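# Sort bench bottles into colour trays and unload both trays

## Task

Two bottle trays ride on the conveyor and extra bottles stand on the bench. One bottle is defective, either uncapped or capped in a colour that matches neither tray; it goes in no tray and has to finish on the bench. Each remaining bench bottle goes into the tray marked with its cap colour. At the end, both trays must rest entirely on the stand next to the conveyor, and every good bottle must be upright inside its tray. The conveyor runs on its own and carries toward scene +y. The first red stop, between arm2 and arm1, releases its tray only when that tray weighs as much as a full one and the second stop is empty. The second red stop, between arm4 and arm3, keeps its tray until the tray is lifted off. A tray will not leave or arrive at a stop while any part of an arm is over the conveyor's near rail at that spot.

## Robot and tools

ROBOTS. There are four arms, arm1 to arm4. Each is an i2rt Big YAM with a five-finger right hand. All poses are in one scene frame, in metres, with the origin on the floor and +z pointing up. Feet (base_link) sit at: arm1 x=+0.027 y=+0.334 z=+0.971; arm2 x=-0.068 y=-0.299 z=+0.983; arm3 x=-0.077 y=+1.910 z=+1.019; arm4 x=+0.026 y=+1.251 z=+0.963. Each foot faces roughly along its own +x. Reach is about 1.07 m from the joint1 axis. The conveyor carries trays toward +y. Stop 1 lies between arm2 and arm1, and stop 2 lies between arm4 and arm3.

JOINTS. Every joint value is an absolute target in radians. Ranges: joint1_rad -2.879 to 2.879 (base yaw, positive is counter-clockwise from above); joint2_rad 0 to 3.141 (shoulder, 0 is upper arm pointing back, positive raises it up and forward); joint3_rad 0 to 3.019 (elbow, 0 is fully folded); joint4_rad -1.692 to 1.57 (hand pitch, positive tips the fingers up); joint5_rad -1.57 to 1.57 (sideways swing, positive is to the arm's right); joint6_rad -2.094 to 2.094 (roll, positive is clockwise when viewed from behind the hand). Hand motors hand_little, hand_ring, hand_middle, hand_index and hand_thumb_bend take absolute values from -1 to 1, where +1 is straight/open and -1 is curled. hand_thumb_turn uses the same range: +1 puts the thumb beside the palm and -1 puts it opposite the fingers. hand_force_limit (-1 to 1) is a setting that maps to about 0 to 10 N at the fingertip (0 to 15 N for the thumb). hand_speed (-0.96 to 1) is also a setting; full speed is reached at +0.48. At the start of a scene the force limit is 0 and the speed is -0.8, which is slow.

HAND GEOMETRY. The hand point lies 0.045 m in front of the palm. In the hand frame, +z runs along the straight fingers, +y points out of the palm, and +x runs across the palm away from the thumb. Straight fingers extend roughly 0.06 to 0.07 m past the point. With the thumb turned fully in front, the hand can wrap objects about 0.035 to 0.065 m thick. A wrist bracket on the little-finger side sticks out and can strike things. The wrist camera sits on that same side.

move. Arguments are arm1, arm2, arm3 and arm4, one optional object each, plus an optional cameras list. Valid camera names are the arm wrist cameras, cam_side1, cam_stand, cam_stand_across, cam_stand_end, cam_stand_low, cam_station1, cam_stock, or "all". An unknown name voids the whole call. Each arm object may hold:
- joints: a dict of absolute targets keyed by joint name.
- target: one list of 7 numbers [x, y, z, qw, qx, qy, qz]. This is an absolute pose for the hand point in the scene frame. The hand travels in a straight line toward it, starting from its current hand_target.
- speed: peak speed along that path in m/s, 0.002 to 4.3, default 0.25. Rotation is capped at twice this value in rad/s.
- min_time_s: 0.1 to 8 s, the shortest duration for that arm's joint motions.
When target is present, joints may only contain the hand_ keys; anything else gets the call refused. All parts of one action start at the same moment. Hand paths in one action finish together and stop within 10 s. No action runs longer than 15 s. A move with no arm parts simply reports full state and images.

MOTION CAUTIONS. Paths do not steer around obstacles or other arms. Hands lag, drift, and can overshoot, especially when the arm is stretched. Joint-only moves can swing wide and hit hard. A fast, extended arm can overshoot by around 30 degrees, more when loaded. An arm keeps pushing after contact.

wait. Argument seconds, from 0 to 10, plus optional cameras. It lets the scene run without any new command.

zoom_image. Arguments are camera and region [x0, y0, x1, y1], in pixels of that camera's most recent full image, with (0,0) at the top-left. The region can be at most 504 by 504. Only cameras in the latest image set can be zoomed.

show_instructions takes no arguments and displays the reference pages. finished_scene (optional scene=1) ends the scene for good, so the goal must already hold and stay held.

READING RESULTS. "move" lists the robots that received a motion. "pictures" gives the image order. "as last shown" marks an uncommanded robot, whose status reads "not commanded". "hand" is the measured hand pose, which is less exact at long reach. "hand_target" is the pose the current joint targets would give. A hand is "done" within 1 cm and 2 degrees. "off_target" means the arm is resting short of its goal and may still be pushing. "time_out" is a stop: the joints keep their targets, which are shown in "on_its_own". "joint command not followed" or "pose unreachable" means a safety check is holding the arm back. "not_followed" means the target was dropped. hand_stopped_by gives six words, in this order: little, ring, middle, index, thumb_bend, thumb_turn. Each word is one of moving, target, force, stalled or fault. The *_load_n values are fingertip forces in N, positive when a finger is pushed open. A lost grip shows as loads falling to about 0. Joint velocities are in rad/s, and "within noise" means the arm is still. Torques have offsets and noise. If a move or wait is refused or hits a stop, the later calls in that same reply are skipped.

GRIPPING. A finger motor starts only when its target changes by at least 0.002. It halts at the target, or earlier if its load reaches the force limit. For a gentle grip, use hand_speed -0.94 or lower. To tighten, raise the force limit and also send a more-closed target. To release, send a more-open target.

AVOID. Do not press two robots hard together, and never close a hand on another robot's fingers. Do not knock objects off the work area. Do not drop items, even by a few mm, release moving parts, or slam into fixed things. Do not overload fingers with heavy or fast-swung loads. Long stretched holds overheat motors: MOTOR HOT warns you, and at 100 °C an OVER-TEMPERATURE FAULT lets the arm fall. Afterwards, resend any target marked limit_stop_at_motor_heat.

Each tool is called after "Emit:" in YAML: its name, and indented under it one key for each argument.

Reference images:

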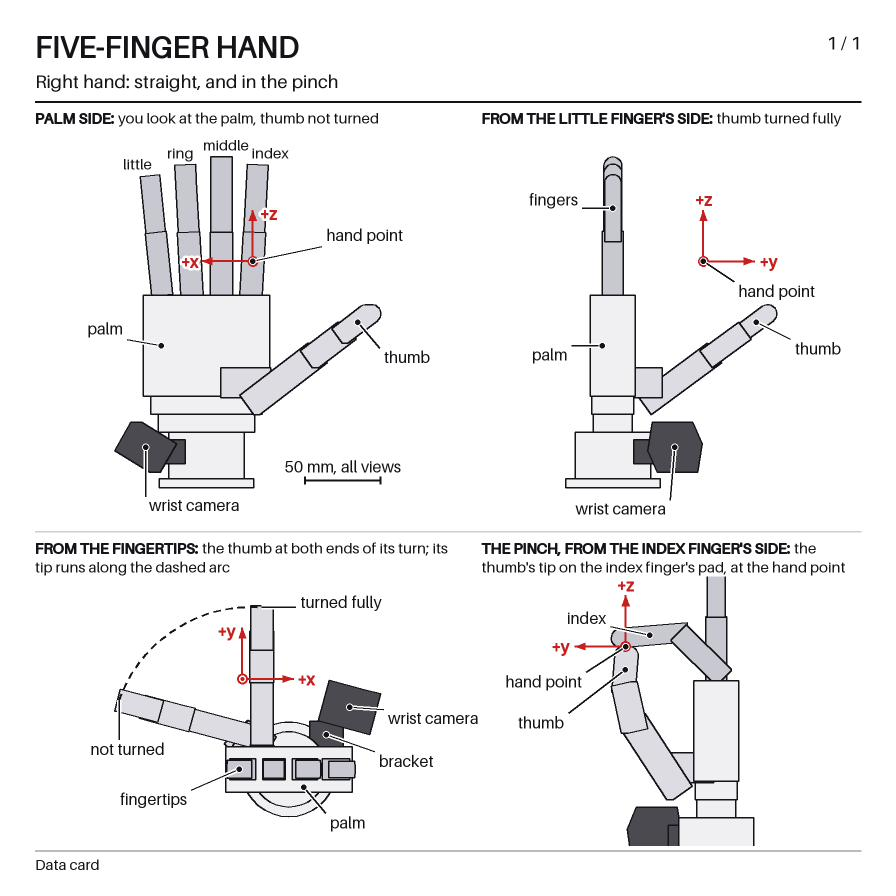

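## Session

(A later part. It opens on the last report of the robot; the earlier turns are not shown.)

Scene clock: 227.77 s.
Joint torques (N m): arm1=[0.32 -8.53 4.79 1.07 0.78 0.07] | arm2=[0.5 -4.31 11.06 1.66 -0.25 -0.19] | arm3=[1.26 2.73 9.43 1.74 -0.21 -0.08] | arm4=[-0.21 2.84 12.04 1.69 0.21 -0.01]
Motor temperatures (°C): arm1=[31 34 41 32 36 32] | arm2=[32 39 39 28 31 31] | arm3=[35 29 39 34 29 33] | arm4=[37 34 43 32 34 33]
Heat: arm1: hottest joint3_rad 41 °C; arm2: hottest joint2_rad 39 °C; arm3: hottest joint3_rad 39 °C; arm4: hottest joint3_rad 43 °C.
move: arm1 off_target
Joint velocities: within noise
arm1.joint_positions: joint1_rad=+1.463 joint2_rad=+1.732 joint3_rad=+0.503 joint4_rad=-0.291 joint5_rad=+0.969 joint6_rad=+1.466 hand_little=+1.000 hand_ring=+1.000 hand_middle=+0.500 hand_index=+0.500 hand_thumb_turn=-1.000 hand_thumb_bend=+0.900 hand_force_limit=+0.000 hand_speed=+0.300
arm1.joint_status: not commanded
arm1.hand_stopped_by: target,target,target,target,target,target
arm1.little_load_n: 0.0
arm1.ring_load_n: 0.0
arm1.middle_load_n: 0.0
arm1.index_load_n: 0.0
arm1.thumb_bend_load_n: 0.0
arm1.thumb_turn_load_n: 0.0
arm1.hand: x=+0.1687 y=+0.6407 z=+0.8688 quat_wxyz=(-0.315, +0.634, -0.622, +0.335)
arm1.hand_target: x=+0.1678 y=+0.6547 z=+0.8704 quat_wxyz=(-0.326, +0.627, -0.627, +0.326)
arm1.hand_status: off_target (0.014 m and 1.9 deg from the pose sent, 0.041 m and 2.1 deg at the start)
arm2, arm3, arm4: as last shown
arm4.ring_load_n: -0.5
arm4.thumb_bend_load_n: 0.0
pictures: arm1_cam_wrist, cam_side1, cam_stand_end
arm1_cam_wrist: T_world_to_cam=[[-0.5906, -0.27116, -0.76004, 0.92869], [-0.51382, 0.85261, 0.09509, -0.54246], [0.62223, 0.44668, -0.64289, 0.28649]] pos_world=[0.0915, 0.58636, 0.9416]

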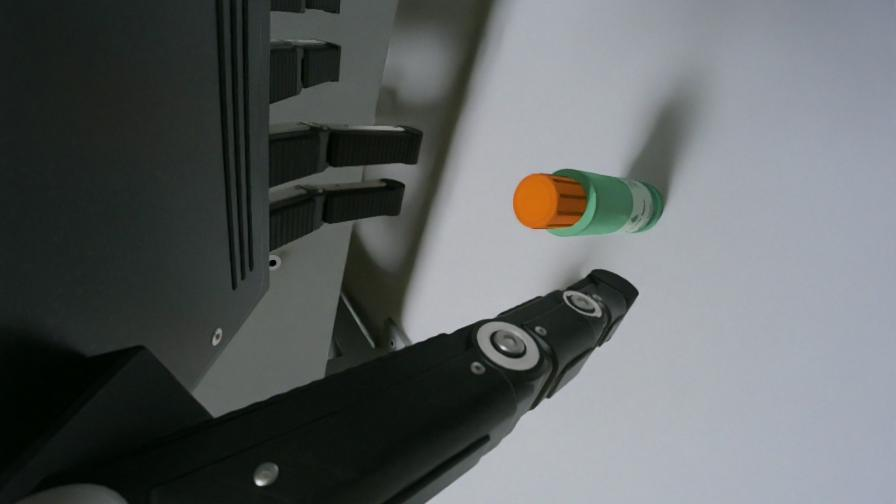

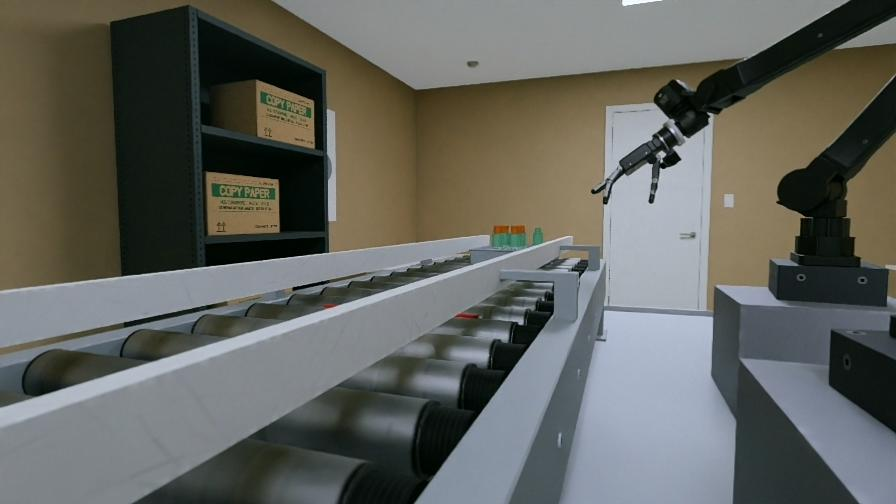

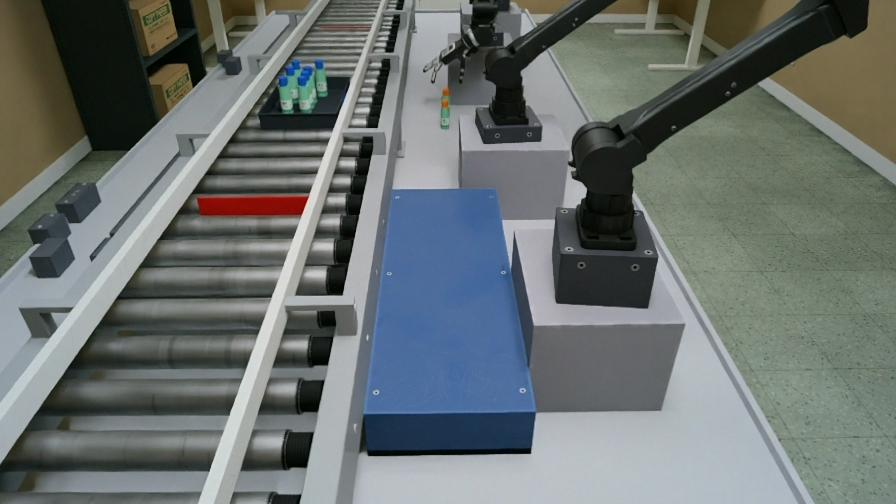

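Emit:
move:
  arm1: {"target":[0.165,0.653,0.83,0.3265,-0.6272,0.6272,-0.3265],"speed":0.08}
  cameras: ["arm1_cam_wrist"]

Emit:
move:
  arm1: {"target":[0.165,0.653,0.80,0.3265,-0.6272,0.6272,-0.3265],"speed":0.08}
  cameras: ["arm1_cam_wrist","cam_stand_end","cam_station1"]

Emit:
zoom_image:
  camera: "cam_stand_end"
  region: [400, 20, 520, 140]

Scene clock: 229.70 s.
Joint torques (N m): arm1=[0.32 -9.35 3.23 1.05 0.78 0.07] | arm2=[0.5 -4.19 11.02 1.68 -0.23 -0.18] | arm3=[1.26 2.67 9.42 1.72 -0.21 -0.09] | arm4=[-0.21 2.84 12.04 1.69 0.21 -0.01]
Motor temperatures (°C): arm1=[31 34 41 32 36 32] | arm2=[32 38 39 28 31 31] | arm3=[35 29 39 34 29 33] | arm4=[37 34 43 32 34 33]
Heat: arm1: hottest joint3_rad 41 °C; arm2: hottest joint3_rad 39 °C; arm3: hottest joint3_rad 39 °C; arm4: hottest joint3_rad 43 °C.
move: arm1 off_target
Joint velocities: within noise
arm1.joint_positions: joint1_rad=+1.471 joint2_rad=+1.886 joint3_rad=+0.512 joint4_rad=-0.152 joint5_rad=+0.970 joint6_rad=+1.480 hand_little=+1.000 hand_ring=+1.000 hand_middle=+0.500 hand_index=+0.500 hand_thumb_turn=-1.000 hand_thumb_bend=+0.900 hand_force_limit=+0.000 hand_speed=+0.300
arm1.joint_status: not commanded
arm1.hand_stopped_by: target,target,target,target,target,target
arm1.little_load_n: 0.0
arm1.ring_load_n: 0.0
arm1.middle_load_n: 0.0
arm1.index_load_n: 0.0
arm1.thumb_bend_load_n: 0.0
arm1.thumb_turn_load_n: 0.0
arm1.hand: x=+0.1662 y=+0.6418 z=+0.8303 quat_wxyz=(-0.316, +0.633, -0.623, +0.334)
arm1.hand_target: x=+0.1648 y=+0.6528 z=+0.8302 quat_wxyz=(-0.326, +0.627, -0.627, +0.326)
arm1.hand_status: off_target (0.011 m and 1.6 deg from the pose sent, 0.041 m and 1.9 deg at the start)
arm2: as last shown
arm3.joint_positions: joint1_rad=+0.052 joint2_rad=+0.631 joint3_rad=+1.412 joint4_rad=-1.169 joint5_rad=-0.182 joint6_rad=-1.161 hand_little=+1.000 hand_ring=+1.000 hand_middle=+1.000 hand_index=+1.000 hand_thumb_turn=+1.000 hand_thumb_bend=+1.000 hand_force_limit=+0.000 hand_speed=-0.800
arm3.joint_status: not commanded
arm3.hand_stopped_by: target,target,target,target,target,target
arm3.little_load_n: 0.0
arm3.ring_load_n: 0.0
arm3.middle_load_n: 0.0
arm3.index_load_n: 0.0
arm3.thumb_bend_load_n: 0.0
arm3.thumb_turn_load_n: 0.0
arm3.hand: x=+0.1895 y=+1.8818 z=+1.5413 quat_wxyz=(-0.173, +0.819, -0.148, +0.528)
arm3.hand_target: x=+0.1880 y=+1.8818 z=+1.5499 quat_wxyz=(-0.174, +0.814, -0.146, +0.535)
arm3.hand_status: not commanded
arm4.joint_positions: joint1_rad=-0.047 joint2_rad=+0.634 joint3_rad=+1.333 joint4_rad=-1.246 joint5_rad=+0.179 joint6_rad=-1.146 hand_little=+1.000 hand_ring=+1.000 hand_middle=+1.000 hand_index=+1.000 hand_thumb_turn=+1.000 hand_thumb_bend=+1.000 hand_force_limit=+0.000 hand_speed=-0.800
arm4.joint_status: not commanded
arm4.hand_stopped_by: target,target,target,target,target,target
arm4.little_load_n: 0.0
arm4.ring_load_n: 0.0
arm4.middle_load_n: 0.0
arm4.index_load_n: 0.0
arm4.thumb_bend_load_n: 0.0
arm4.thumb_turn_load_n: 0.0
arm4.hand: x=+0.2713 y=+1.1888 z=+1.4397 quat_wxyz=(-0.038, +0.845, -0.204, +0.493)
arm4.hand_target: x=+0.2706 y=+1.1888 z=+1.4503 quat_wxyz=(-0.041, +0.839, -0.204, +0.503)
arm4.hand_status: not commanded
arm1_cam_wrist: T_world_to_cam=[[-0.5903, -0.26702, -0.76174, 0.897], [-0.5132, 0.85256, 0.09885, -0.54414], [0.62303, 0.44928, -0.6403, 0.25882]] pos_world=[0.089, 0.58715, 0.90279]

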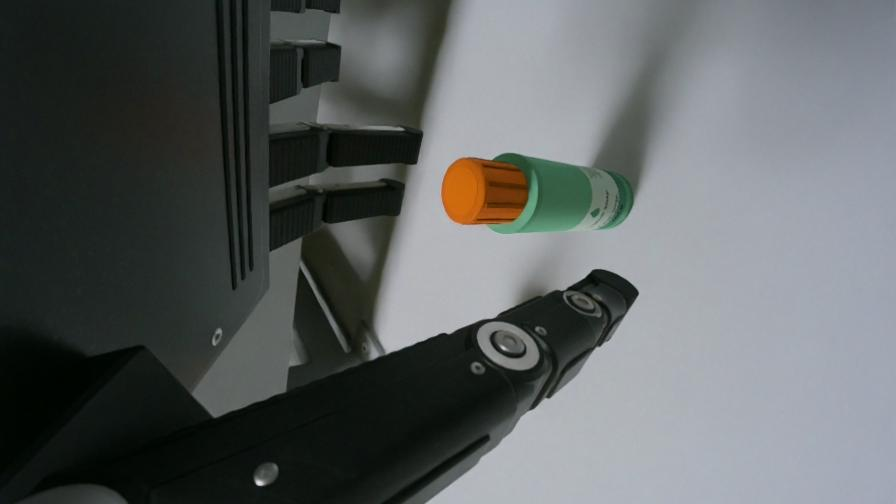

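Scene clock: 230.77 s.
Joint torques (N m): arm1=[0.26 -10.05 2.15 1.06 0.77 0.04] | arm2=[0.38 -4.37 11.03 1.72 -0.24 -0.18] | arm3=[1.26 2.73 9.43 1.73 -0.22 -0.08] | arm4=[-0.21 2.84 12.05 1.69 0.21 -0.01]
Motor temperatures (°C): arm1=[31 34 41 32 36 32] | arm2=[32 38 39 28 31 31] | arm3=[35 29 39 34 29 33] | arm4=[37 34 43 32 34 33]
Heat: arm1: hottest joint3_rad 41 °C; arm2: hottest joint3_rad 39 °C; arm3: hottest joint3_rad 39 °C; arm4: hottest joint3_rad 43 °C.
move: arm1 done
Joint velocities: within noise
arm1.joint_positions: joint1_rad=+1.471 joint2_rad=+2.005 joint3_rad=+0.531 joint4_rad=-0.048 joint5_rad=+0.970 joint6_rad=+1.481 hand_little=+1.000 hand_ring=+1.000 hand_middle=+0.500 hand_index=+0.500 hand_thumb_turn=-1.000 hand_thumb_bend=+0.900 hand_force_limit=+0.000 hand_speed=+0.300
arm1.joint_status: not commanded
arm1.hand_stopped_by: target,target,target,target,target,target
arm1.little_load_n: 0.0
arm1.ring_load_n: 0.0
arm1.middle_load_n: 0.0
arm1.index_load_n: 0.0
arm1.thumb_bend_load_n: 0.0
arm1.thumb_turn_load_n: 0.0
arm1.hand: x=+0.1659 y=+0.6447 z=+0.8011 quat_wxyz=(-0.318, +0.631, -0.624, +0.332)
arm1.hand_target: x=+0.1649 y=+0.6529 z=+0.8001 quat_wxyz=(-0.326, +0.627, -0.627, +0.326)
arm1.hand_status: done (0.008 m and 1.3 deg from the pose sent, 0.032 m and 1.6 deg at the start)
arm2, arm3, arm4: as last shown
arm3.ring_load_n: -0.5
arm1_cam_wrist: T_world_to_cam=[[-0.59017, -0.26198, -0.76359, 0.87357], [-0.51294, 0.85209, 0.10411, -0.54789], [0.62337, 0.45312, -0.63726, 0.2341]] pos_world=[0.08859, 0.58962, 0.87327]

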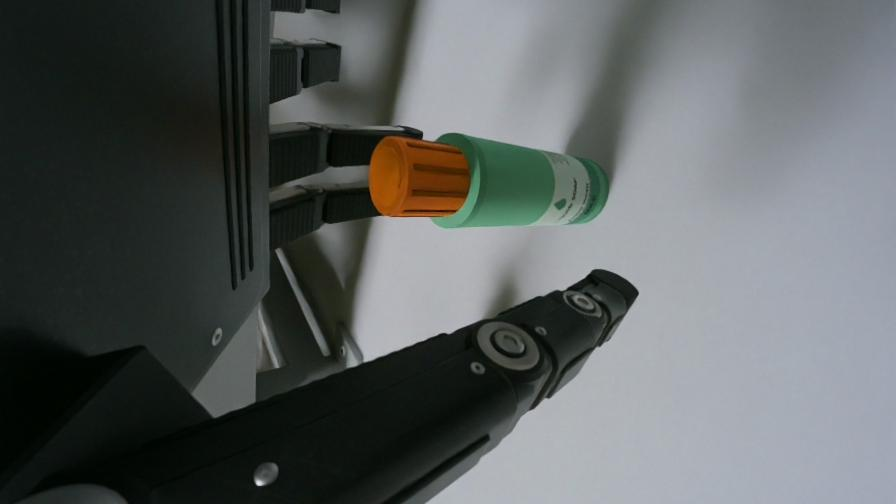

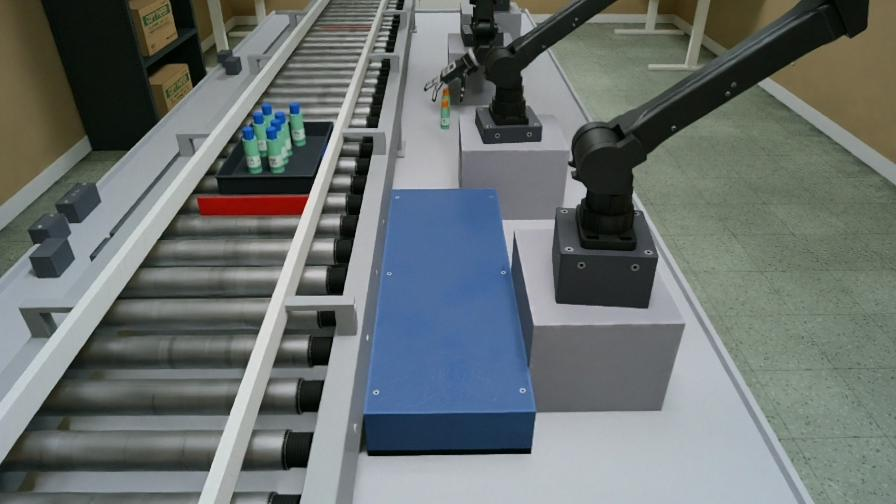

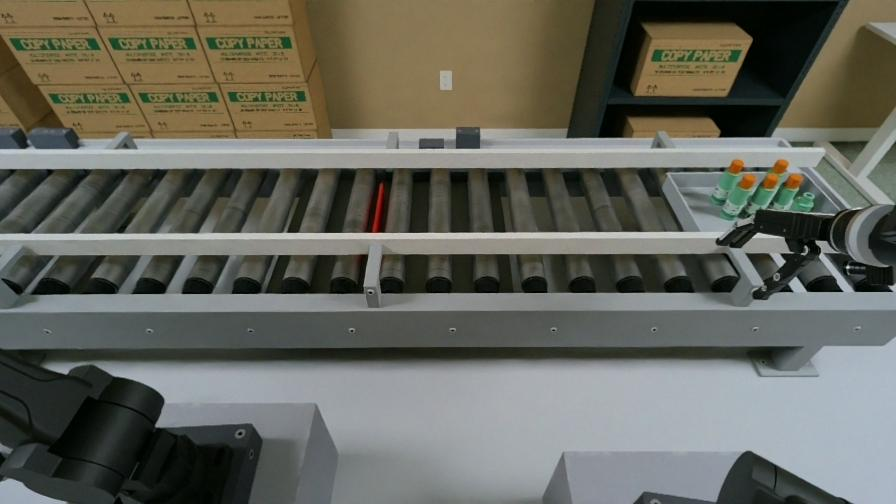

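Scaled by 4.200 from the camera's image (finer frame: 1280x720).

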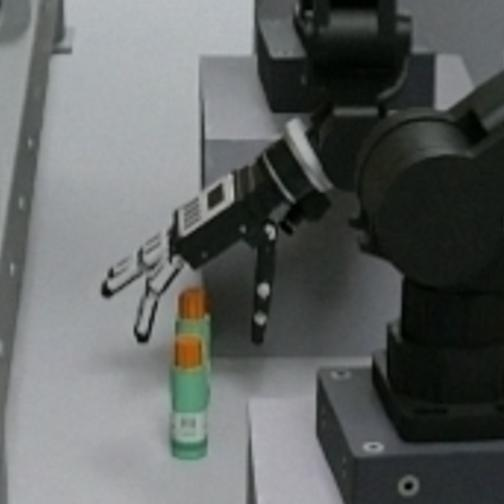

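Emit:
move:
  arm2: {"target":[0.22,-0.45,1.10,0.3265,-0.6272,0.6272,-0.3265],"speed":0.2}
  cameras: ["arm2_cam_wrist","cam_station1"]

Scene clock: 233.97 s.
Joint torques (N m): arm1=[0.26 -10.05 2.15 1.06 0.77 0.04] | arm2=[0.38 -5.42 10.29 0.79 -0.36 -0.18] | arm3=[1.32 2.67 9.42 1.73 -0.21 -0.09] | arm4=[-0.26 2.84 12.05 1.69 0.2 -0.01]
Motor temperatures (°C): arm1=[31 34 40 32 36 32] | arm2=[32 38 39 28 31 31] | arm3=[35 29 39 34 29 33] | arm4=[37 34 43 32 34 33]
Heat: arm1: hottest joint3_rad 40 °C; arm2: hottest joint3_rad 39 °C; arm3: hottest joint3_rad 39 °C; arm4: hottest joint3_rad 43 °C.
move: arm2 done
Joint velocities: within noise
arm1, arm3, arm4: as last shown
arm2.joint_positions: joint1_rad=-0.688 joint2_rad=+0.903 joint3_rad=+0.532 joint4_rad=-0.432 joint5_rad=-0.661 joint6_rad=-0.557 hand_little=+1.000 hand_ring=+1.000 hand_middle=+0.500 hand_index=+0.500 hand_thumb_turn=-1.000 hand_thumb_bend=+0.900 hand_force_limit=+0.000 hand_speed=+0.300
arm2.joint_status: not commanded
arm2.hand_stopped_by: target,target,target,target,target,target
arm2.little_load_n: 0.0
arm2.ring_load_n: 0.0
arm2.middle_load_n: 0.0
arm2.index_load_n: 0.0
arm2.thumb_bend_load_n: 0.0
arm2.thumb_turn_load_n: 0.0
arm2.hand: x=+0.2239 y=-0.4516 z=+1.1021 quat_wxyz=(-0.328, +0.626, -0.627, +0.328)
arm2.hand_target: x=+0.2201 y=-0.4500 z=+1.0999 quat_wxyz=(-0.326, +0.627, -0.627, +0.326)
arm2.hand_status: done (0.005 m and 0.3 deg from the pose sent, 0.063 m and 0.4 deg at the start)
arm3.ring_load_n: 0.0
arm2_cam_wrist: T_world_to_cam=[[-0.53562, -0.25607, -0.8047, 0.89551], [-0.58346, 0.8011, 0.13343, 0.33933], [0.61048, 0.54098, -0.5785, 0.85554]] pos_world=[0.15535, -0.50535, 1.17027]

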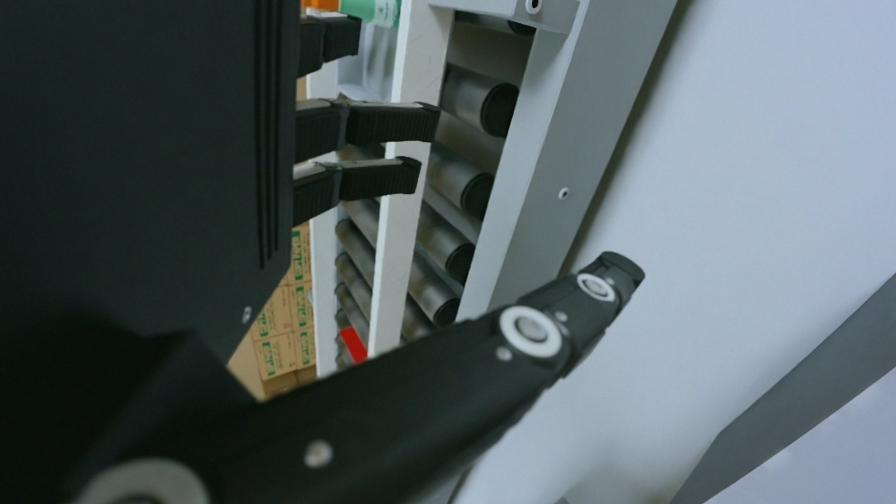

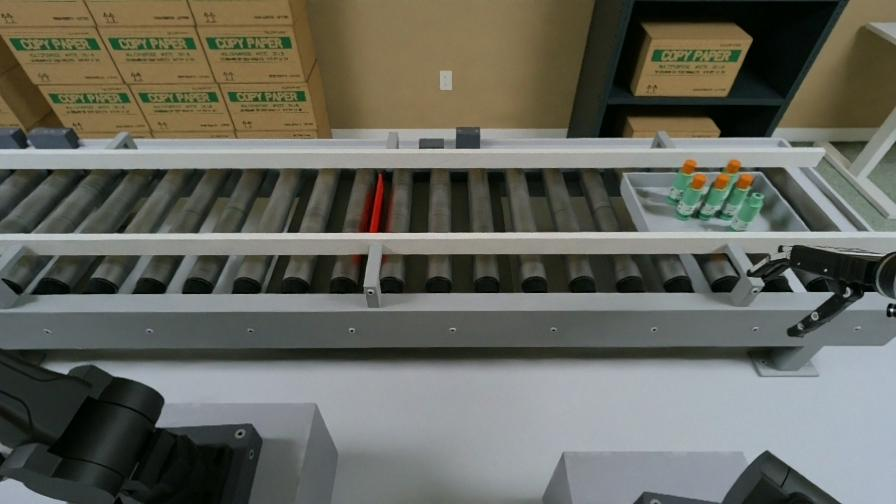

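Emit:
move:
  arm1: {"target":[0.166,0.620,0.80,0.3265,-0.6272,0.6272,-0.3265],"speed":0.08}
  cameras: ["arm1_cam_wrist","cam_stand_end","cam_station1"]

Emit:
zoom_image:
  camera: "cam_stand_end"
  region: [400, 20, 520, 140]

Scene clock: 236.33 s.
Joint torques (N m): arm1=[-0.56 -9.88 0.49 1.1 0.75 -0.11] | arm2=[0.44 -5.42 10.25 0.81 -0.36 -0.19] | arm3=[1.26 2.67 9.42 1.73 -0.21 -0.09] | arm4=[-0.21 2.78 12.05 1.69 0.21 -0.01]
Motor temperatures (°C): arm1=[31 34 39 32 36 32] | arm2=[32 38 39 28 31 31] | arm3=[35 29 39 34 29 33] | arm4=[37 34 43 32 34 33]
Heat: arm1: hottest joint3_rad 39 °C; arm2: hottest joint3_rad 39 °C; arm3: hottest joint3_rad 39 °C; arm4: hottest joint3_rad 43 °C.
move: arm1 done
Joint velocities: within noise
arm1.joint_positions: joint1_rad=+1.471 joint2_rad=+2.005 joint3_rad=+0.455 joint4_rad=+0.049 joint5_rad=+0.970 joint6_rad=+1.481 hand_little=+1.000 hand_ring=+1.000 hand_middle=+0.500 hand_index=+0.500 hand_thumb_turn=-1.000 hand_thumb_bend=+0.900 hand_force_limit=+0.000 hand_speed=+0.300
arm1.joint_status: not commanded
arm1.hand_stopped_by: target,target,target,target,target,target
arm1.little_load_n: 0.0
arm1.ring_load_n: 0.0
arm1.middle_load_n: 0.0
arm1.index_load_n: 0.0
arm1.thumb_bend_load_n: 0.0
arm1.thumb_turn_load_n: 0.0
arm1.hand: x=+0.1646 y=+0.6201 z=+0.8001 quat_wxyz=(-0.325, +0.628, -0.628, +0.326)
arm1.hand_target: x=+0.1659 y=+0.6200 z=+0.8000 quat_wxyz=(-0.326, +0.627, -0.627, +0.327)
arm1.hand_status: done (0.001 m and 0.2 deg from the pose sent, 0.025 m and 1.3 deg at the start)
arm2, arm3, arm4: as last shown
arm2.little_load_n: -0.5
arm2.index_load_n: -0.5
arm2.hand_target: x=+0.2201 y=-0.4499 z=+1.0999 quat_wxyz=(-0.326, +0.627, -0.627, +0.326)
arm1_cam_wrist: T_world_to_cam=[[-0.58947, -0.24689, -0.76914, 0.86053], [-0.51282, 0.85005, 0.12016, -0.53895], [0.62414, 0.46525, -0.62769, 0.23006]] pos_world=[0.08729, 0.56355, 0.87103]

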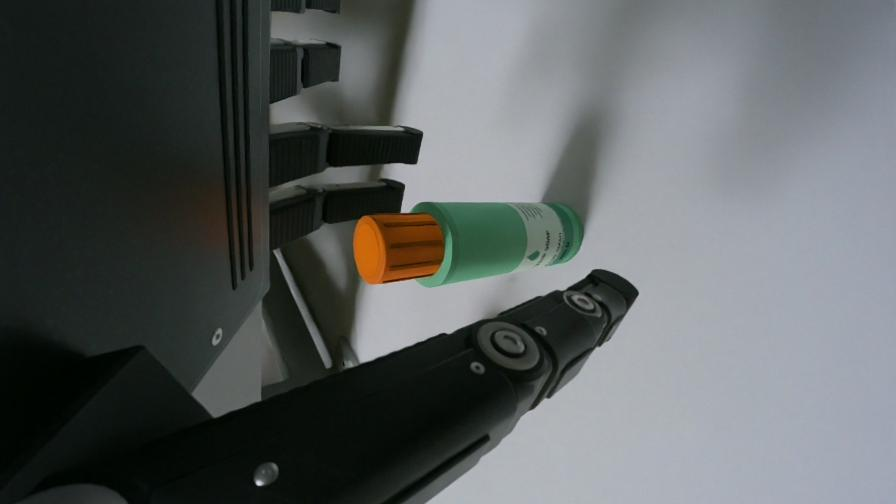

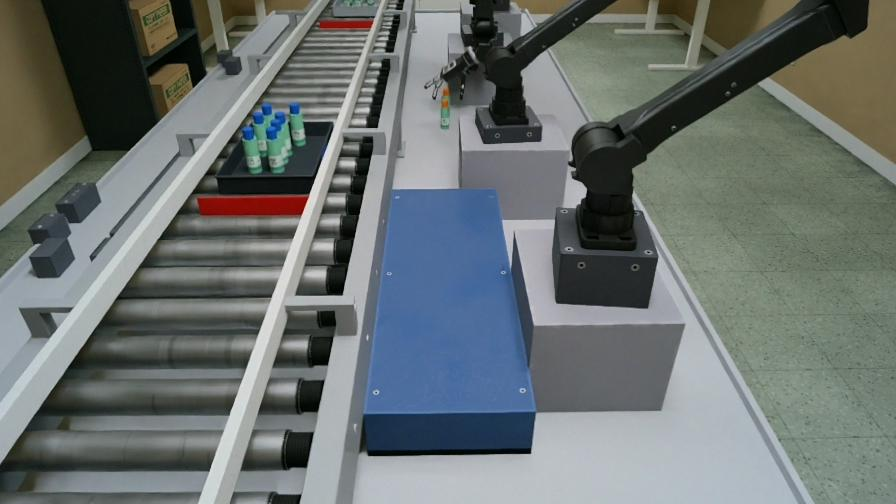

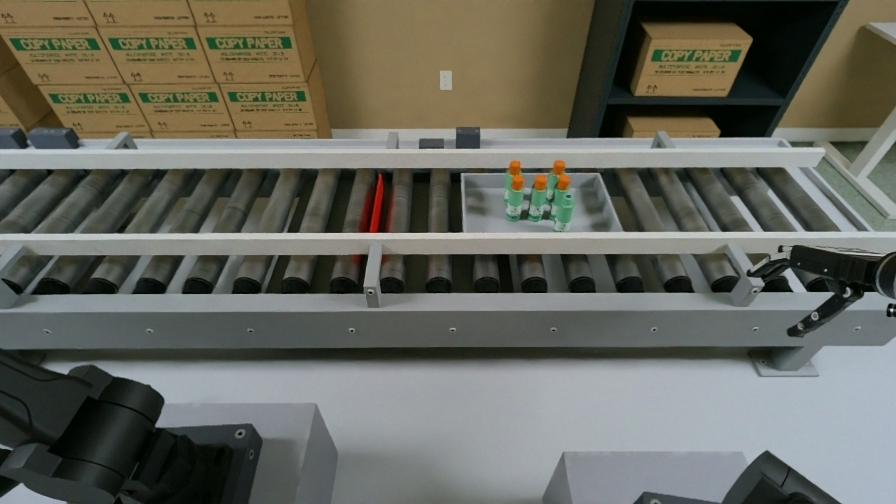

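Scaled by 4.200 from the camera's image (finer frame: 1280x720).

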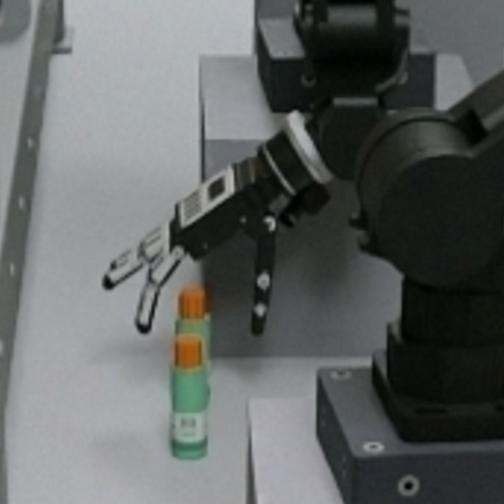

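Emit:
move:
  arm1: {"target":[0.167,0.632,0.79,0.3265,-0.6272,0.6272,-0.3265],"speed":0.08}

Emit:
move:
  arm1: {"target":[0.167,0.632,0.779,0.3265,-0.6272,0.6272,-0.3265],"speed":0.05}
  cameras: ["arm1_cam_wrist","cam_stand_end","cam_station1"]

Emit:
zoom_image:
  camera: "cam_stand_end"
  region: [400, 20, 520, 140]

Scene clock: 237.50 s.
Joint torques (N m): arm1=[-0.79 -9.41 1.09 1.1 0.75 -0.13] | arm2=[0.38 -5.48 10.24 0.77 -0.35 -0.18] | arm3=[1.26 2.67 9.43 1.74 -0.21 -0.08] | arm4=[-0.21 2.84 12.05 1.69 0.2 -0.01]
Motor temperatures (°C): arm1=[31 35 39 32 36 32] | arm2=[32 38 39 28 31 31] | arm3=[35 29 39 34 29 33] | arm4=[37 34 43 32 34 33]
Heat: arm1: hottest joint3_rad 39 °C; arm2: hottest joint3_rad 39 °C; arm3: hottest joint3_rad 39 °C; arm4: hottest joint3_rad 43 °C.
move: arm1 done
Joint velocities: within noise
arm1.joint_positions: joint1_rad=+1.471 joint2_rad=+2.037 joint3_rad=+0.487 joint4_rad=+0.055 joint5_rad=+0.970 joint6_rad=+1.481 hand_little=+1.000 hand_ring=+1.000 hand_middle=+0.500 hand_index=+0.500 hand_thumb_turn=-1.000 hand_thumb_bend=+0.900 hand_force_limit=+0.000 hand_speed=+0.300
arm1.joint_status: not commanded
arm1.hand_stopped_by: target,target,target,target,target,target
arm1.little_load_n: 0.0
arm1.ring_load_n: 0.0
arm1.middle_load_n: 0.0
arm1.index_load_n: 0.0
arm1.thumb_bend_load_n: 0.0
arm1.thumb_turn_load_n: 0.0
arm1.hand: x=+0.1651 y=+0.6316 z=+0.7931 quat_wxyz=(-0.327, +0.627, -0.629, +0.324)
arm1.hand_target: x=+0.1669 y=+0.6321 z=+0.7901 quat_wxyz=(-0.326, +0.627, -0.627, +0.326)
arm1.hand_status: done (0.004 m and 0.3 deg from the pose sent, 0.016 m and 0.2 deg at the start)
arm2, arm3, arm4: as last shown
arm2.little_load_n: 0.0
arm2.index_load_n: 0.0
pictures: none

Scene clock: 238.47 s.
Joint torques (N m): arm1=[-0.79 -9.64 0.81 1.11 0.75 -0.14] | arm2=[0.26 -5.42 10.26 0.83 -0.36 -0.18] | arm3=[1.26 2.73 9.42 1.73 -0.21 -0.09] | arm4=[-0.21 2.84 12.05 1.68 0.2 -0.01]
Motor temperatures (°C): arm1=[31 35 39 32 36 32] | arm2=[32 38 39 28 31 31] | arm3=[35 29 39 34 29 33] | arm4=[37 34 43 32 34 33]
Heat: arm1: hottest joint3_rad 39 °C; arm2: hottest joint3_rad 39 °C; arm3: hottest joint3_rad 39 °C; arm4: hottest joint3_rad 43 °C.
move: arm1 done
Joint velocities: within noise
arm1.joint_positions: joint1_rad=+1.470 joint2_rad=+2.083 joint3_rad=+0.496 joint4_rad=+0.092 joint5_rad=+0.970 joint6_rad=+1.481 hand_little=+1.000 hand_ring=+1.000 hand_middle=+0.500 hand_index=+0.500 hand_thumb_turn=-1.000 hand_thumb_bend=+0.900 hand_force_limit=+0.000 hand_speed=+0.300
arm1.joint_status: not commanded
arm1.hand_stopped_by: target,target,target,target,target,target
arm1.little_load_n: 0.0
arm1.ring_load_n: 0.0
arm1.middle_load_n: 0.0
arm1.index_load_n: 0.0
arm1.thumb_bend_load_n: 0.0
arm1.thumb_turn_load_n: 0.0
arm1.hand: x=+0.1650 y=+0.6313 z=+0.7820 quat_wxyz=(-0.327, +0.627, -0.629, +0.325)
arm1.hand_target: x=+0.1670 y=+0.6319 z=+0.7790 quat_wxyz=(-0.326, +0.627, -0.627, +0.327)
arm1.hand_status: done (0.004 m and 0.3 deg from the pose sent, 0.014 m and 0.3 deg at the start)
arm2, arm3, arm4: as last shown
arm2.middle_load_n: 0.5
arm3.thumb_bend_load_n: 0.5
arm4.index_load_n: 0.5
arm1_cam_wrist: T_world_to_cam=[[-0.58933, -0.24191, -0.77082, 0.8478], [-0.51246, 0.84954, 0.12518, -0.54985], [0.62456, 0.46879, -0.62463, 0.20858]] pos_world=[0.08759, 0.57443, 0.85262]

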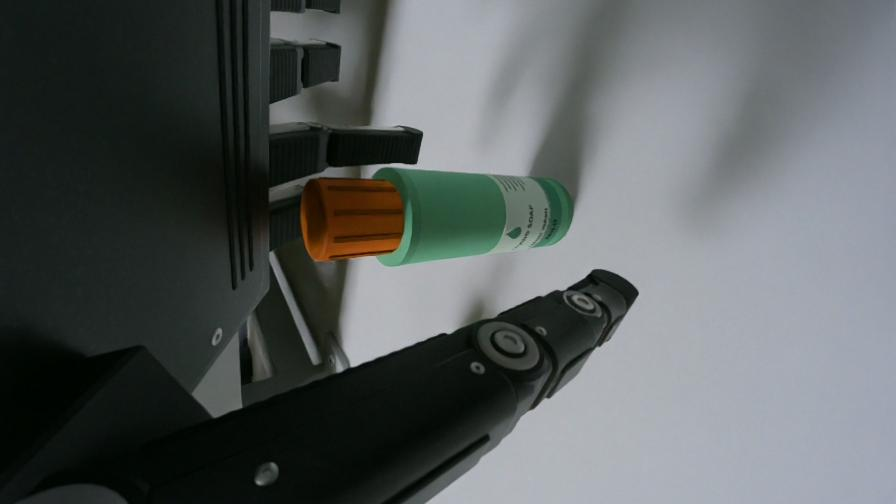

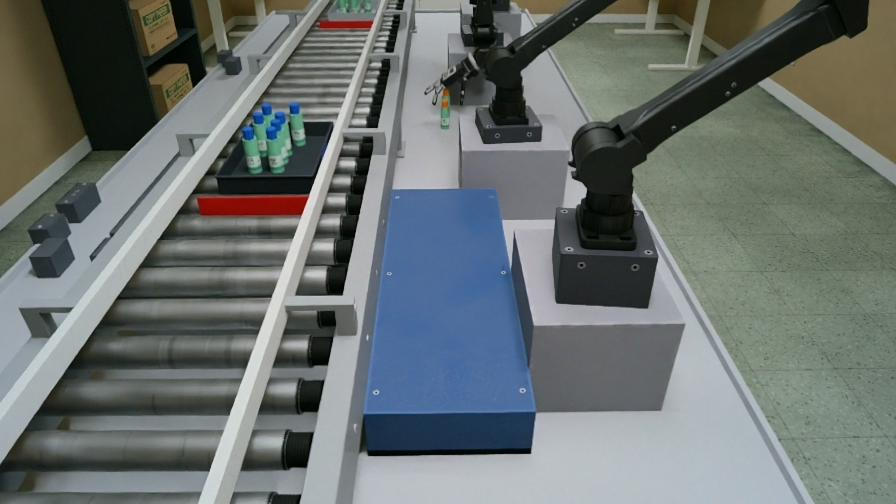

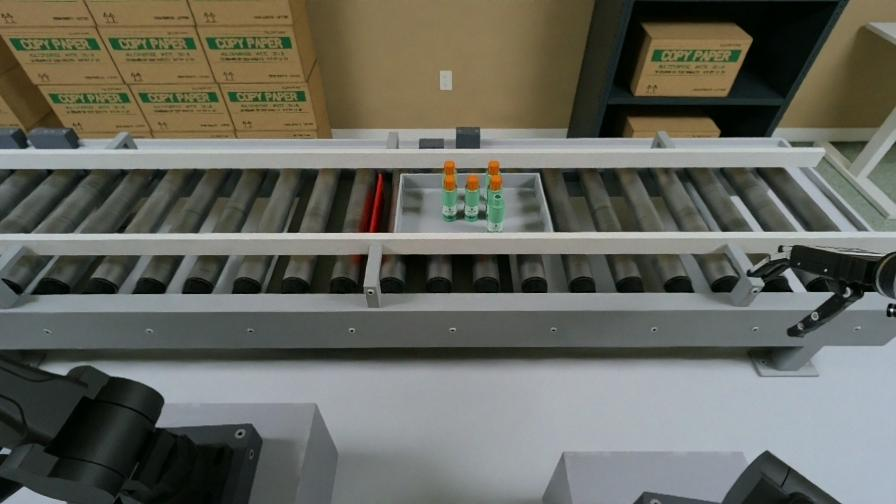

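Scaled by 4.200 from the camera's image (finer frame: 1280x720).

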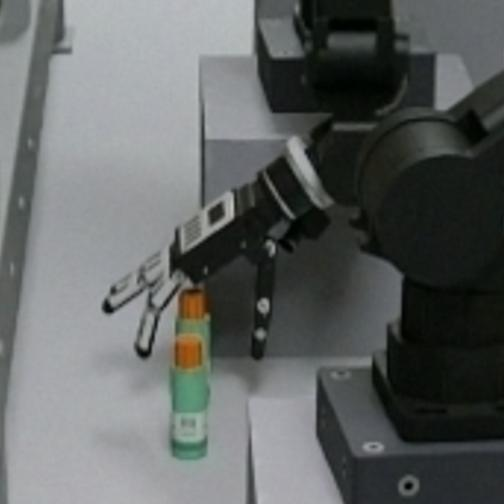

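Emit:
move:
  arm1: {"target":[0.168,0.628,0.776,0.3265,-0.6272,0.6272,-0.3265],"speed":0.05}

Emit:
move:
  arm1: {"joints":{"hand_speed":-0.6,"hand_index":0.2,"hand_middle":0.2,"hand_thumb_bend":0.3,"hand_force_limit":-0.6}}
  cameras: ["arm1_cam_wrist","cam_stand_end"]

Emit:
zoom_image:
  camera: "cam_stand_end"
  region: [400, 20, 520, 140]

Scene clock: 239.70 s.
Joint torques (N m): arm1=[-0.97 -9.7 0.08 1.13 0.74 -0.16] | arm2=[0.32 -5.42 10.26 0.77 -0.35 -0.18] | arm3=[1.26 2.73 9.43 1.73 -0.21 -0.09] | arm4=[-0.21 2.78 12.05 1.68 0.21 -0.01]
Motor temperatures (°C): arm1=[31 35 39 32 36 32] | arm2=[32 38 39 28 31 31] | arm3=[35 29 39 34 29 33] | arm4=[37 34 43 32 34 33]
Heat: arm1: hottest joint3_rad 39 °C; arm2: hottest joint3_rad 39 °C; arm3: hottest joint3_rad 39 °C; arm4: hottest joint3_rad 43 °C.
move: arm1 done
Joint velocities: within noise
arm1.joint_positions: joint1_rad=+1.468 joint2_rad=+2.095 joint3_rad=+0.496 joint4_rad=+0.120 joint5_rad=+0.970 joint6_rad=+1.475 hand_little=+1.000 hand_ring=+1.000 hand_middle=+0.500 hand_index=+0.500 hand_thumb_turn=-1.000 hand_thumb_bend=+0.900 hand_force_limit=+0.000 hand_speed=+0.300
arm1.joint_status: not commanded
arm1.hand_stopped_by: target,target,target,target,target,target
arm1.little_load_n: 0.0
arm1.ring_load_n: 0.0
arm1.middle_load_n: -0.5
arm1.index_load_n: 0.0
arm1.thumb_bend_load_n: 0.0
arm1.thumb_turn_load_n: 0.0
arm1.hand: x=+0.1656 y=+0.6335 z=+0.7798 quat_wxyz=(-0.331, +0.625, -0.630, +0.321)
arm1.hand_target: x=+0.1679 y=+0.6279 z=+0.7761 quat_wxyz=(-0.326, +0.627, -0.627, +0.327)
arm1.hand_status: done (0.007 m and 0.9 deg from the pose sent, 0.008 m and 0.3 deg at the start)
arm2, arm3, arm4: as last shown
arm2.middle_load_n: 0.0
arm3.thumb_bend_load_n: 0.0
arm4.index_load_n: 0.0
pictures: none

Scene clock: 241.23 s.
Joint torques (N m): arm1=[-1.08 -9.76 0.1 1.14 0.74 -0.16] | arm2=[0.32 -5.36 10.28 0.79 -0.35 -0.18] | arm3=[1.26 2.73 9.43 1.74 -0.21 -0.08] | arm4=[-0.21 2.84 12.05 1.7 0.21 -0.01]
Motor temperatures (°C): arm1=[31 35 39 32 36 32] | arm2=[32 38 39 28 31 31] | arm3=[35 29 39 33 29 33] | arm4=[37 34 43 32 34 33]
Heat: arm1: hottest joint3_rad 39 °C; arm2: hottest joint3_rad 39 °C; arm3: hottest joint3_rad 39 °C; arm4: hottest joint3_rad 43 °C.
move: arm1 done
Joint velocities: within noise
arm1.joint_positions: joint1_rad=+1.468 joint2_rad=+2.095 joint3_rad=+0.496 joint4_rad=+0.120 joint5_rad=+0.970 joint6_rad=+1.475 hand_little=+1.000 hand_ring=+1.000 hand_middle=+0.200 hand_index=+0.200 hand_thumb_turn=-1.000 hand_thumb_bend=+0.300 hand_force_limit=-0.600 hand_speed=-0.600
arm1.joint_status: all done
arm1.hand_stopped_by: target,target,target,target,target,target
arm1.little_load_n: 0.0
arm1.ring_load_n: 0.0
arm1.middle_load_n: 0.0
arm1.index_load_n: 0.0
arm1.thumb_bend_load_n: 0.0
arm1.thumb_turn_load_n: 0.0
arm1.hand: x=+0.1656 y=+0.6335 z=+0.7798 quat_wxyz=(-0.331, +0.625, -0.630, +0.321)
arm1.hand_target: x=+0.1679 y=+0.6279 z=+0.7761 quat_wxyz=(-0.326, +0.627, -0.627, +0.327)
arm1.hand_status: not commanded
arm2, arm3, arm4: as last shown
arm1_cam_wrist: T_world_to_cam=[[-0.5884, -0.23355, -0.7741, 0.84401], [-0.51349, 0.84747, 0.13462, -0.55696], [0.62459, 0.4767, -0.61858, 0.19604]] pos_world=[0.08819, 0.57568, 0.84959]

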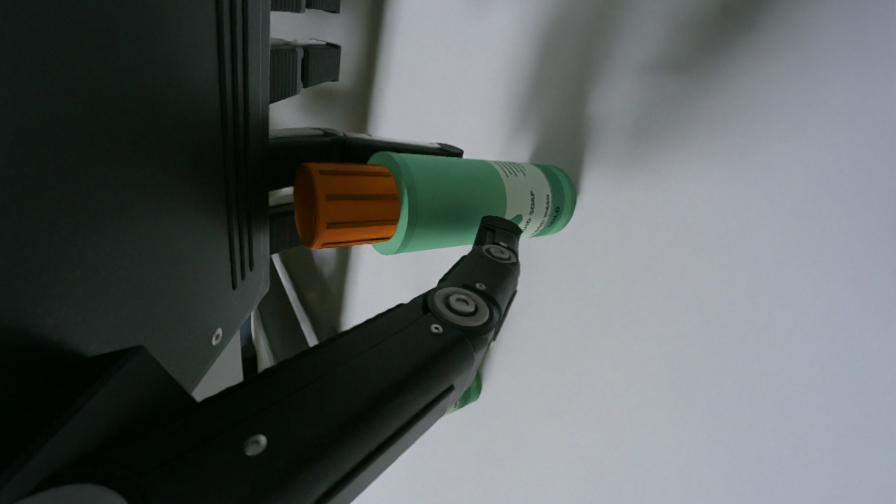

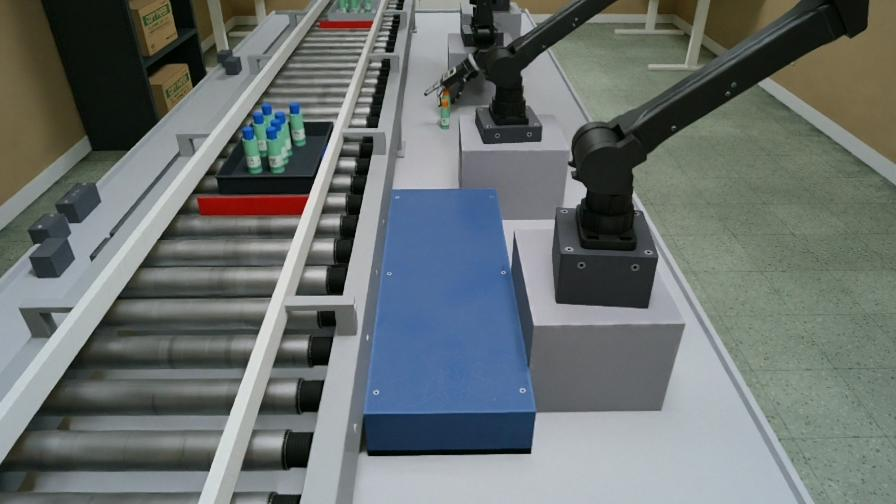

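Scaled by 4.200 from the camera's image (finer frame: 1280x720).

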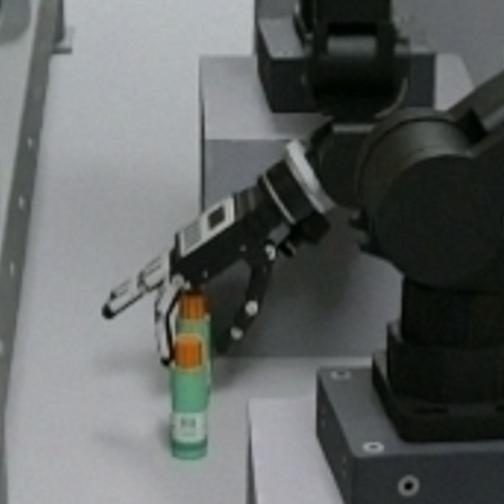

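Emit:
move:
  arm1: {"target":[0.180,0.621,0.775,0.3265,-0.6272,0.6272,-0.3265],"speed":0.05}
  cameras: ["arm1_cam_wrist"]

Scene clock: 243.00 s.
Joint torques (N m): arm1=[-1.03 -9.52 -0.31 1.26 0.56 -0.14] | arm2=[0.26 -5.48 10.28 0.8 -0.35 -0.18] | arm3=[1.26 2.67 9.44 1.74 -0.21 -0.09] | arm4=[-0.21 2.84 12.03 1.69 0.21 -0.01]
Motor temperatures (°C): arm1=[31 35 38 32 36 32] | arm2=[32 38 39 28 31 31] | arm3=[35 29 39 33 29 33] | arm4=[37 34 43 32 34 33]
Heat: arm1: hottest joint3_rad 38 °C; arm2: hottest joint3_rad 39 °C; arm3: hottest joint3_rad 39 °C; arm4: hottest joint3_rad 43 °C.
move: arm1 done
Joint velocities: within noise
arm1.joint_positions: joint1_rad=+1.420 joint2_rad=+2.103 joint3_rad=+0.472 joint4_rad=+0.224 joint5_rad=+0.969 joint6_rad=+1.390 hand_little=+1.000 hand_ring=+1.000 hand_middle=+0.200 hand_index=+0.200 hand_thumb_turn=-1.000 hand_thumb_bend=+0.300 hand_force_limit=-0.600 hand_speed=-0.600
arm1.joint_status: not commanded
arm1.hand_stopped_by: target,target,target,target,target,target
arm1.little_load_n: 0.0
arm1.ring_load_n: 0.0
arm1.middle_load_n: 0.0
arm1.index_load_n: 0.0
arm1.thumb_bend_load_n: 0.5
arm1.thumb_turn_load_n: 0.0
arm1.hand: x=+0.1788 y=+0.6283 z=+0.7795 quat_wxyz=(-0.333, +0.623, -0.630, +0.322)
arm1.hand_target: x=+0.1799 y=+0.6210 z=+0.7752 quat_wxyz=(-0.326, +0.627, -0.627, +0.327)
arm1.hand_status: done (0.009 m and 1.0 deg from the pose sent, 0.020 m and 0.9 deg at the start)
arm2: as last shown
arm3.joint_positions: joint1_rad=+0.052 joint2_rad=+0.631 joint3_rad=+1.412 joint4_rad=-1.169 joint5_rad=-0.182 joint6_rad=-1.161 hand_little=+1.000 hand_ring=+1.000 hand_middle=+1.000 hand_index=+1.000 hand_thumb_turn=+1.000 hand_thumb_bend=+1.000 hand_force_limit=+0.000 hand_speed=-0.800
arm3.joint_status: not commanded
arm3.hand_stopped_by: target,target,target,target,target,target
arm3.little_load_n: -0.5
arm3.ring_load_n: 0.0
arm3.middle_load_n: 0.0
arm3.index_load_n: 0.0
arm3.thumb_bend_load_n: 0.0
arm3.thumb_turn_load_n: 0.0
arm3.hand: x=+0.1895 y=+1.8818 z=+1.5413 quat_wxyz=(-0.173, +0.819, -0.148, +0.528)
arm3.hand_target: x=+0.1880 y=+1.8818 z=+1.5499 quat_wxyz=(-0.174, +0.814, -0.146, +0.535)
arm3.hand_status: not commanded
arm4.joint_positions: joint1_rad=-0.047 joint2_rad=+0.634 joint3_rad=+1.333 joint4_rad=-1.246 joint5_rad=+0.179 joint6_rad=-1.146 hand_little=+1.000 hand_ring=+1.000 hand_middle=+1.000 hand_index=+1.000 hand_thumb_turn=+1.000 hand_thumb_bend=+1.000 hand_force_limit=+0.000 hand_speed=-0.800
arm4.joint_status: not commanded
arm4.hand_stopped_by: target,target,target,target,target,target
arm4.little_load_n: 0.0
arm4.ring_load_n: 0.0
arm4.middle_load_n: 0.0
arm4.index_load_n: 0.0
arm4.thumb_bend_load_n: 0.0
arm4.thumb_turn_load_n: 0.0
arm4.hand: x=+0.2713 y=+1.1888 z=+1.4397 quat_wxyz=(-0.038, +0.845, -0.204, +0.493)
arm4.hand_target: x=+0.2706 y=+1.1888 z=+1.4503 quat_wxyz=(-0.041, +0.839, -0.204, +0.503)
arm4.hand_status: not commanded
arm1_cam_wrist: T_world_to_cam=[[-0.58464, -0.23099, -0.77772, 0.85102], [-0.51333, 0.84765, 0.13413, -0.54545], [0.62825, 0.47764, -0.61414, 0.1854]] pos_world=[0.10106, 0.57037, 0.84887]

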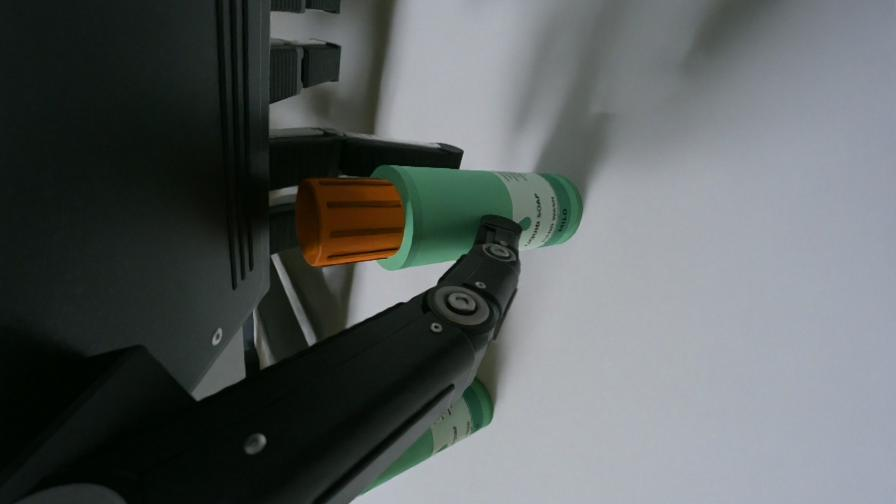

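Emit:
move:
  arm1: {"target":[0.177,0.613,0.776,0.3265,-0.6272,0.6272,-0.3265],"speed":0.05}
  cameras: ["arm1_cam_wrist"]

Scene clock: 244.63 s.
Joint torques (N m): arm1=[-0.38 -9.47 -0.5 1.25 0.61 -0.04] | arm2=[0.32 -5.36 10.29 0.79 -0.35 -0.18] | arm3=[1.2 2.67 9.43 1.73 -0.21 -0.08] | arm4=[-0.21 2.84 12.05 1.69 0.2 -0.01]
Motor temperatures (°C): arm1=[31 35 38 32 36 32] | arm2=[32 38 39 28 31 31] | arm3=[35 29 39 33 29 33] | arm4=[37 34 43 32 34 33]
Heat: arm1: hottest joint3_rad 38 °C; arm2: hottest joint3_rad 39 °C; arm3: hottest joint3_rad 39 °C; arm4: hottest joint3_rad 43 °C.
move: arm1 done
Joint velocities: within noise
arm1.joint_positions: joint1_rad=+1.420 joint2_rad=+2.103 joint3_rad=+0.452 joint4_rad=+0.232 joint5_rad=+0.969 joint6_rad=+1.390 hand_little=+1.000 hand_ring=+1.000 hand_middle=+0.200 hand_index=+0.200 hand_thumb_turn=-1.000 hand_thumb_bend=+0.300 hand_force_limit=-0.600 hand_speed=-0.600
arm1.joint_status: not commanded
arm1.hand_stopped_by: target,target,target,target,target,target
arm1.little_load_n: 0.0
arm1.ring_load_n: 0.0
arm1.middle_load_n: 0.0
arm1.index_load_n: 0.0
arm1.thumb_bend_load_n: 0.5
arm1.thumb_turn_load_n: 0.0
arm1.hand: x=+0.1778 y=+0.6179 z=+0.7793 quat_wxyz=(-0.328, +0.626, -0.628, +0.326)
arm1.hand_target: x=+0.1770 y=+0.6130 z=+0.7761 quat_wxyz=(-0.326, +0.627, -0.627, +0.327)
arm1.hand_status: done (0.006 m and 0.3 deg from the pose sent, 0.016 m and 1.0 deg at the start)
arm2, arm3, arm4: as last shown
arm2.ring_load_n: -0.5
arm3.little_load_n: 0.0
arm1_cam_wrist: T_world_to_cam=[[-0.58545, -0.24155, -0.77389, 0.85147], [-0.5137, 0.84902, 0.12362, -0.52976], [0.62718, 0.46992, -0.62114, 0.20135]] pos_world=[0.10007, 0.56082, 0.8495]

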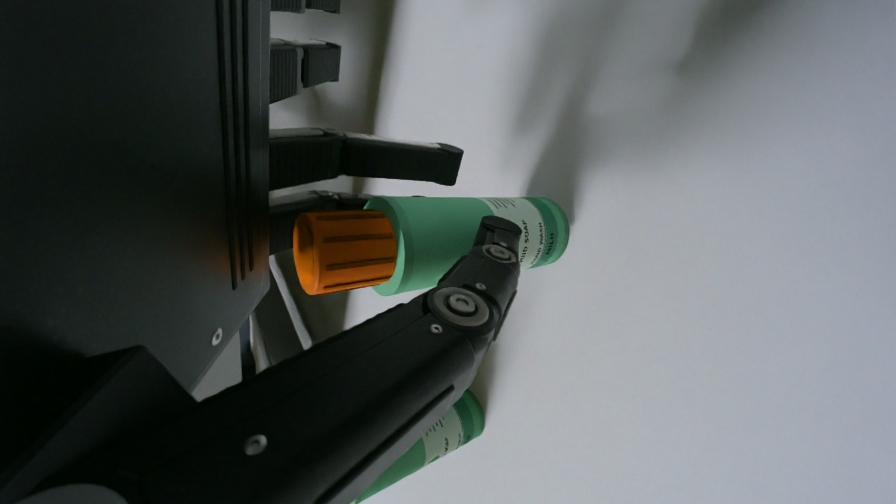

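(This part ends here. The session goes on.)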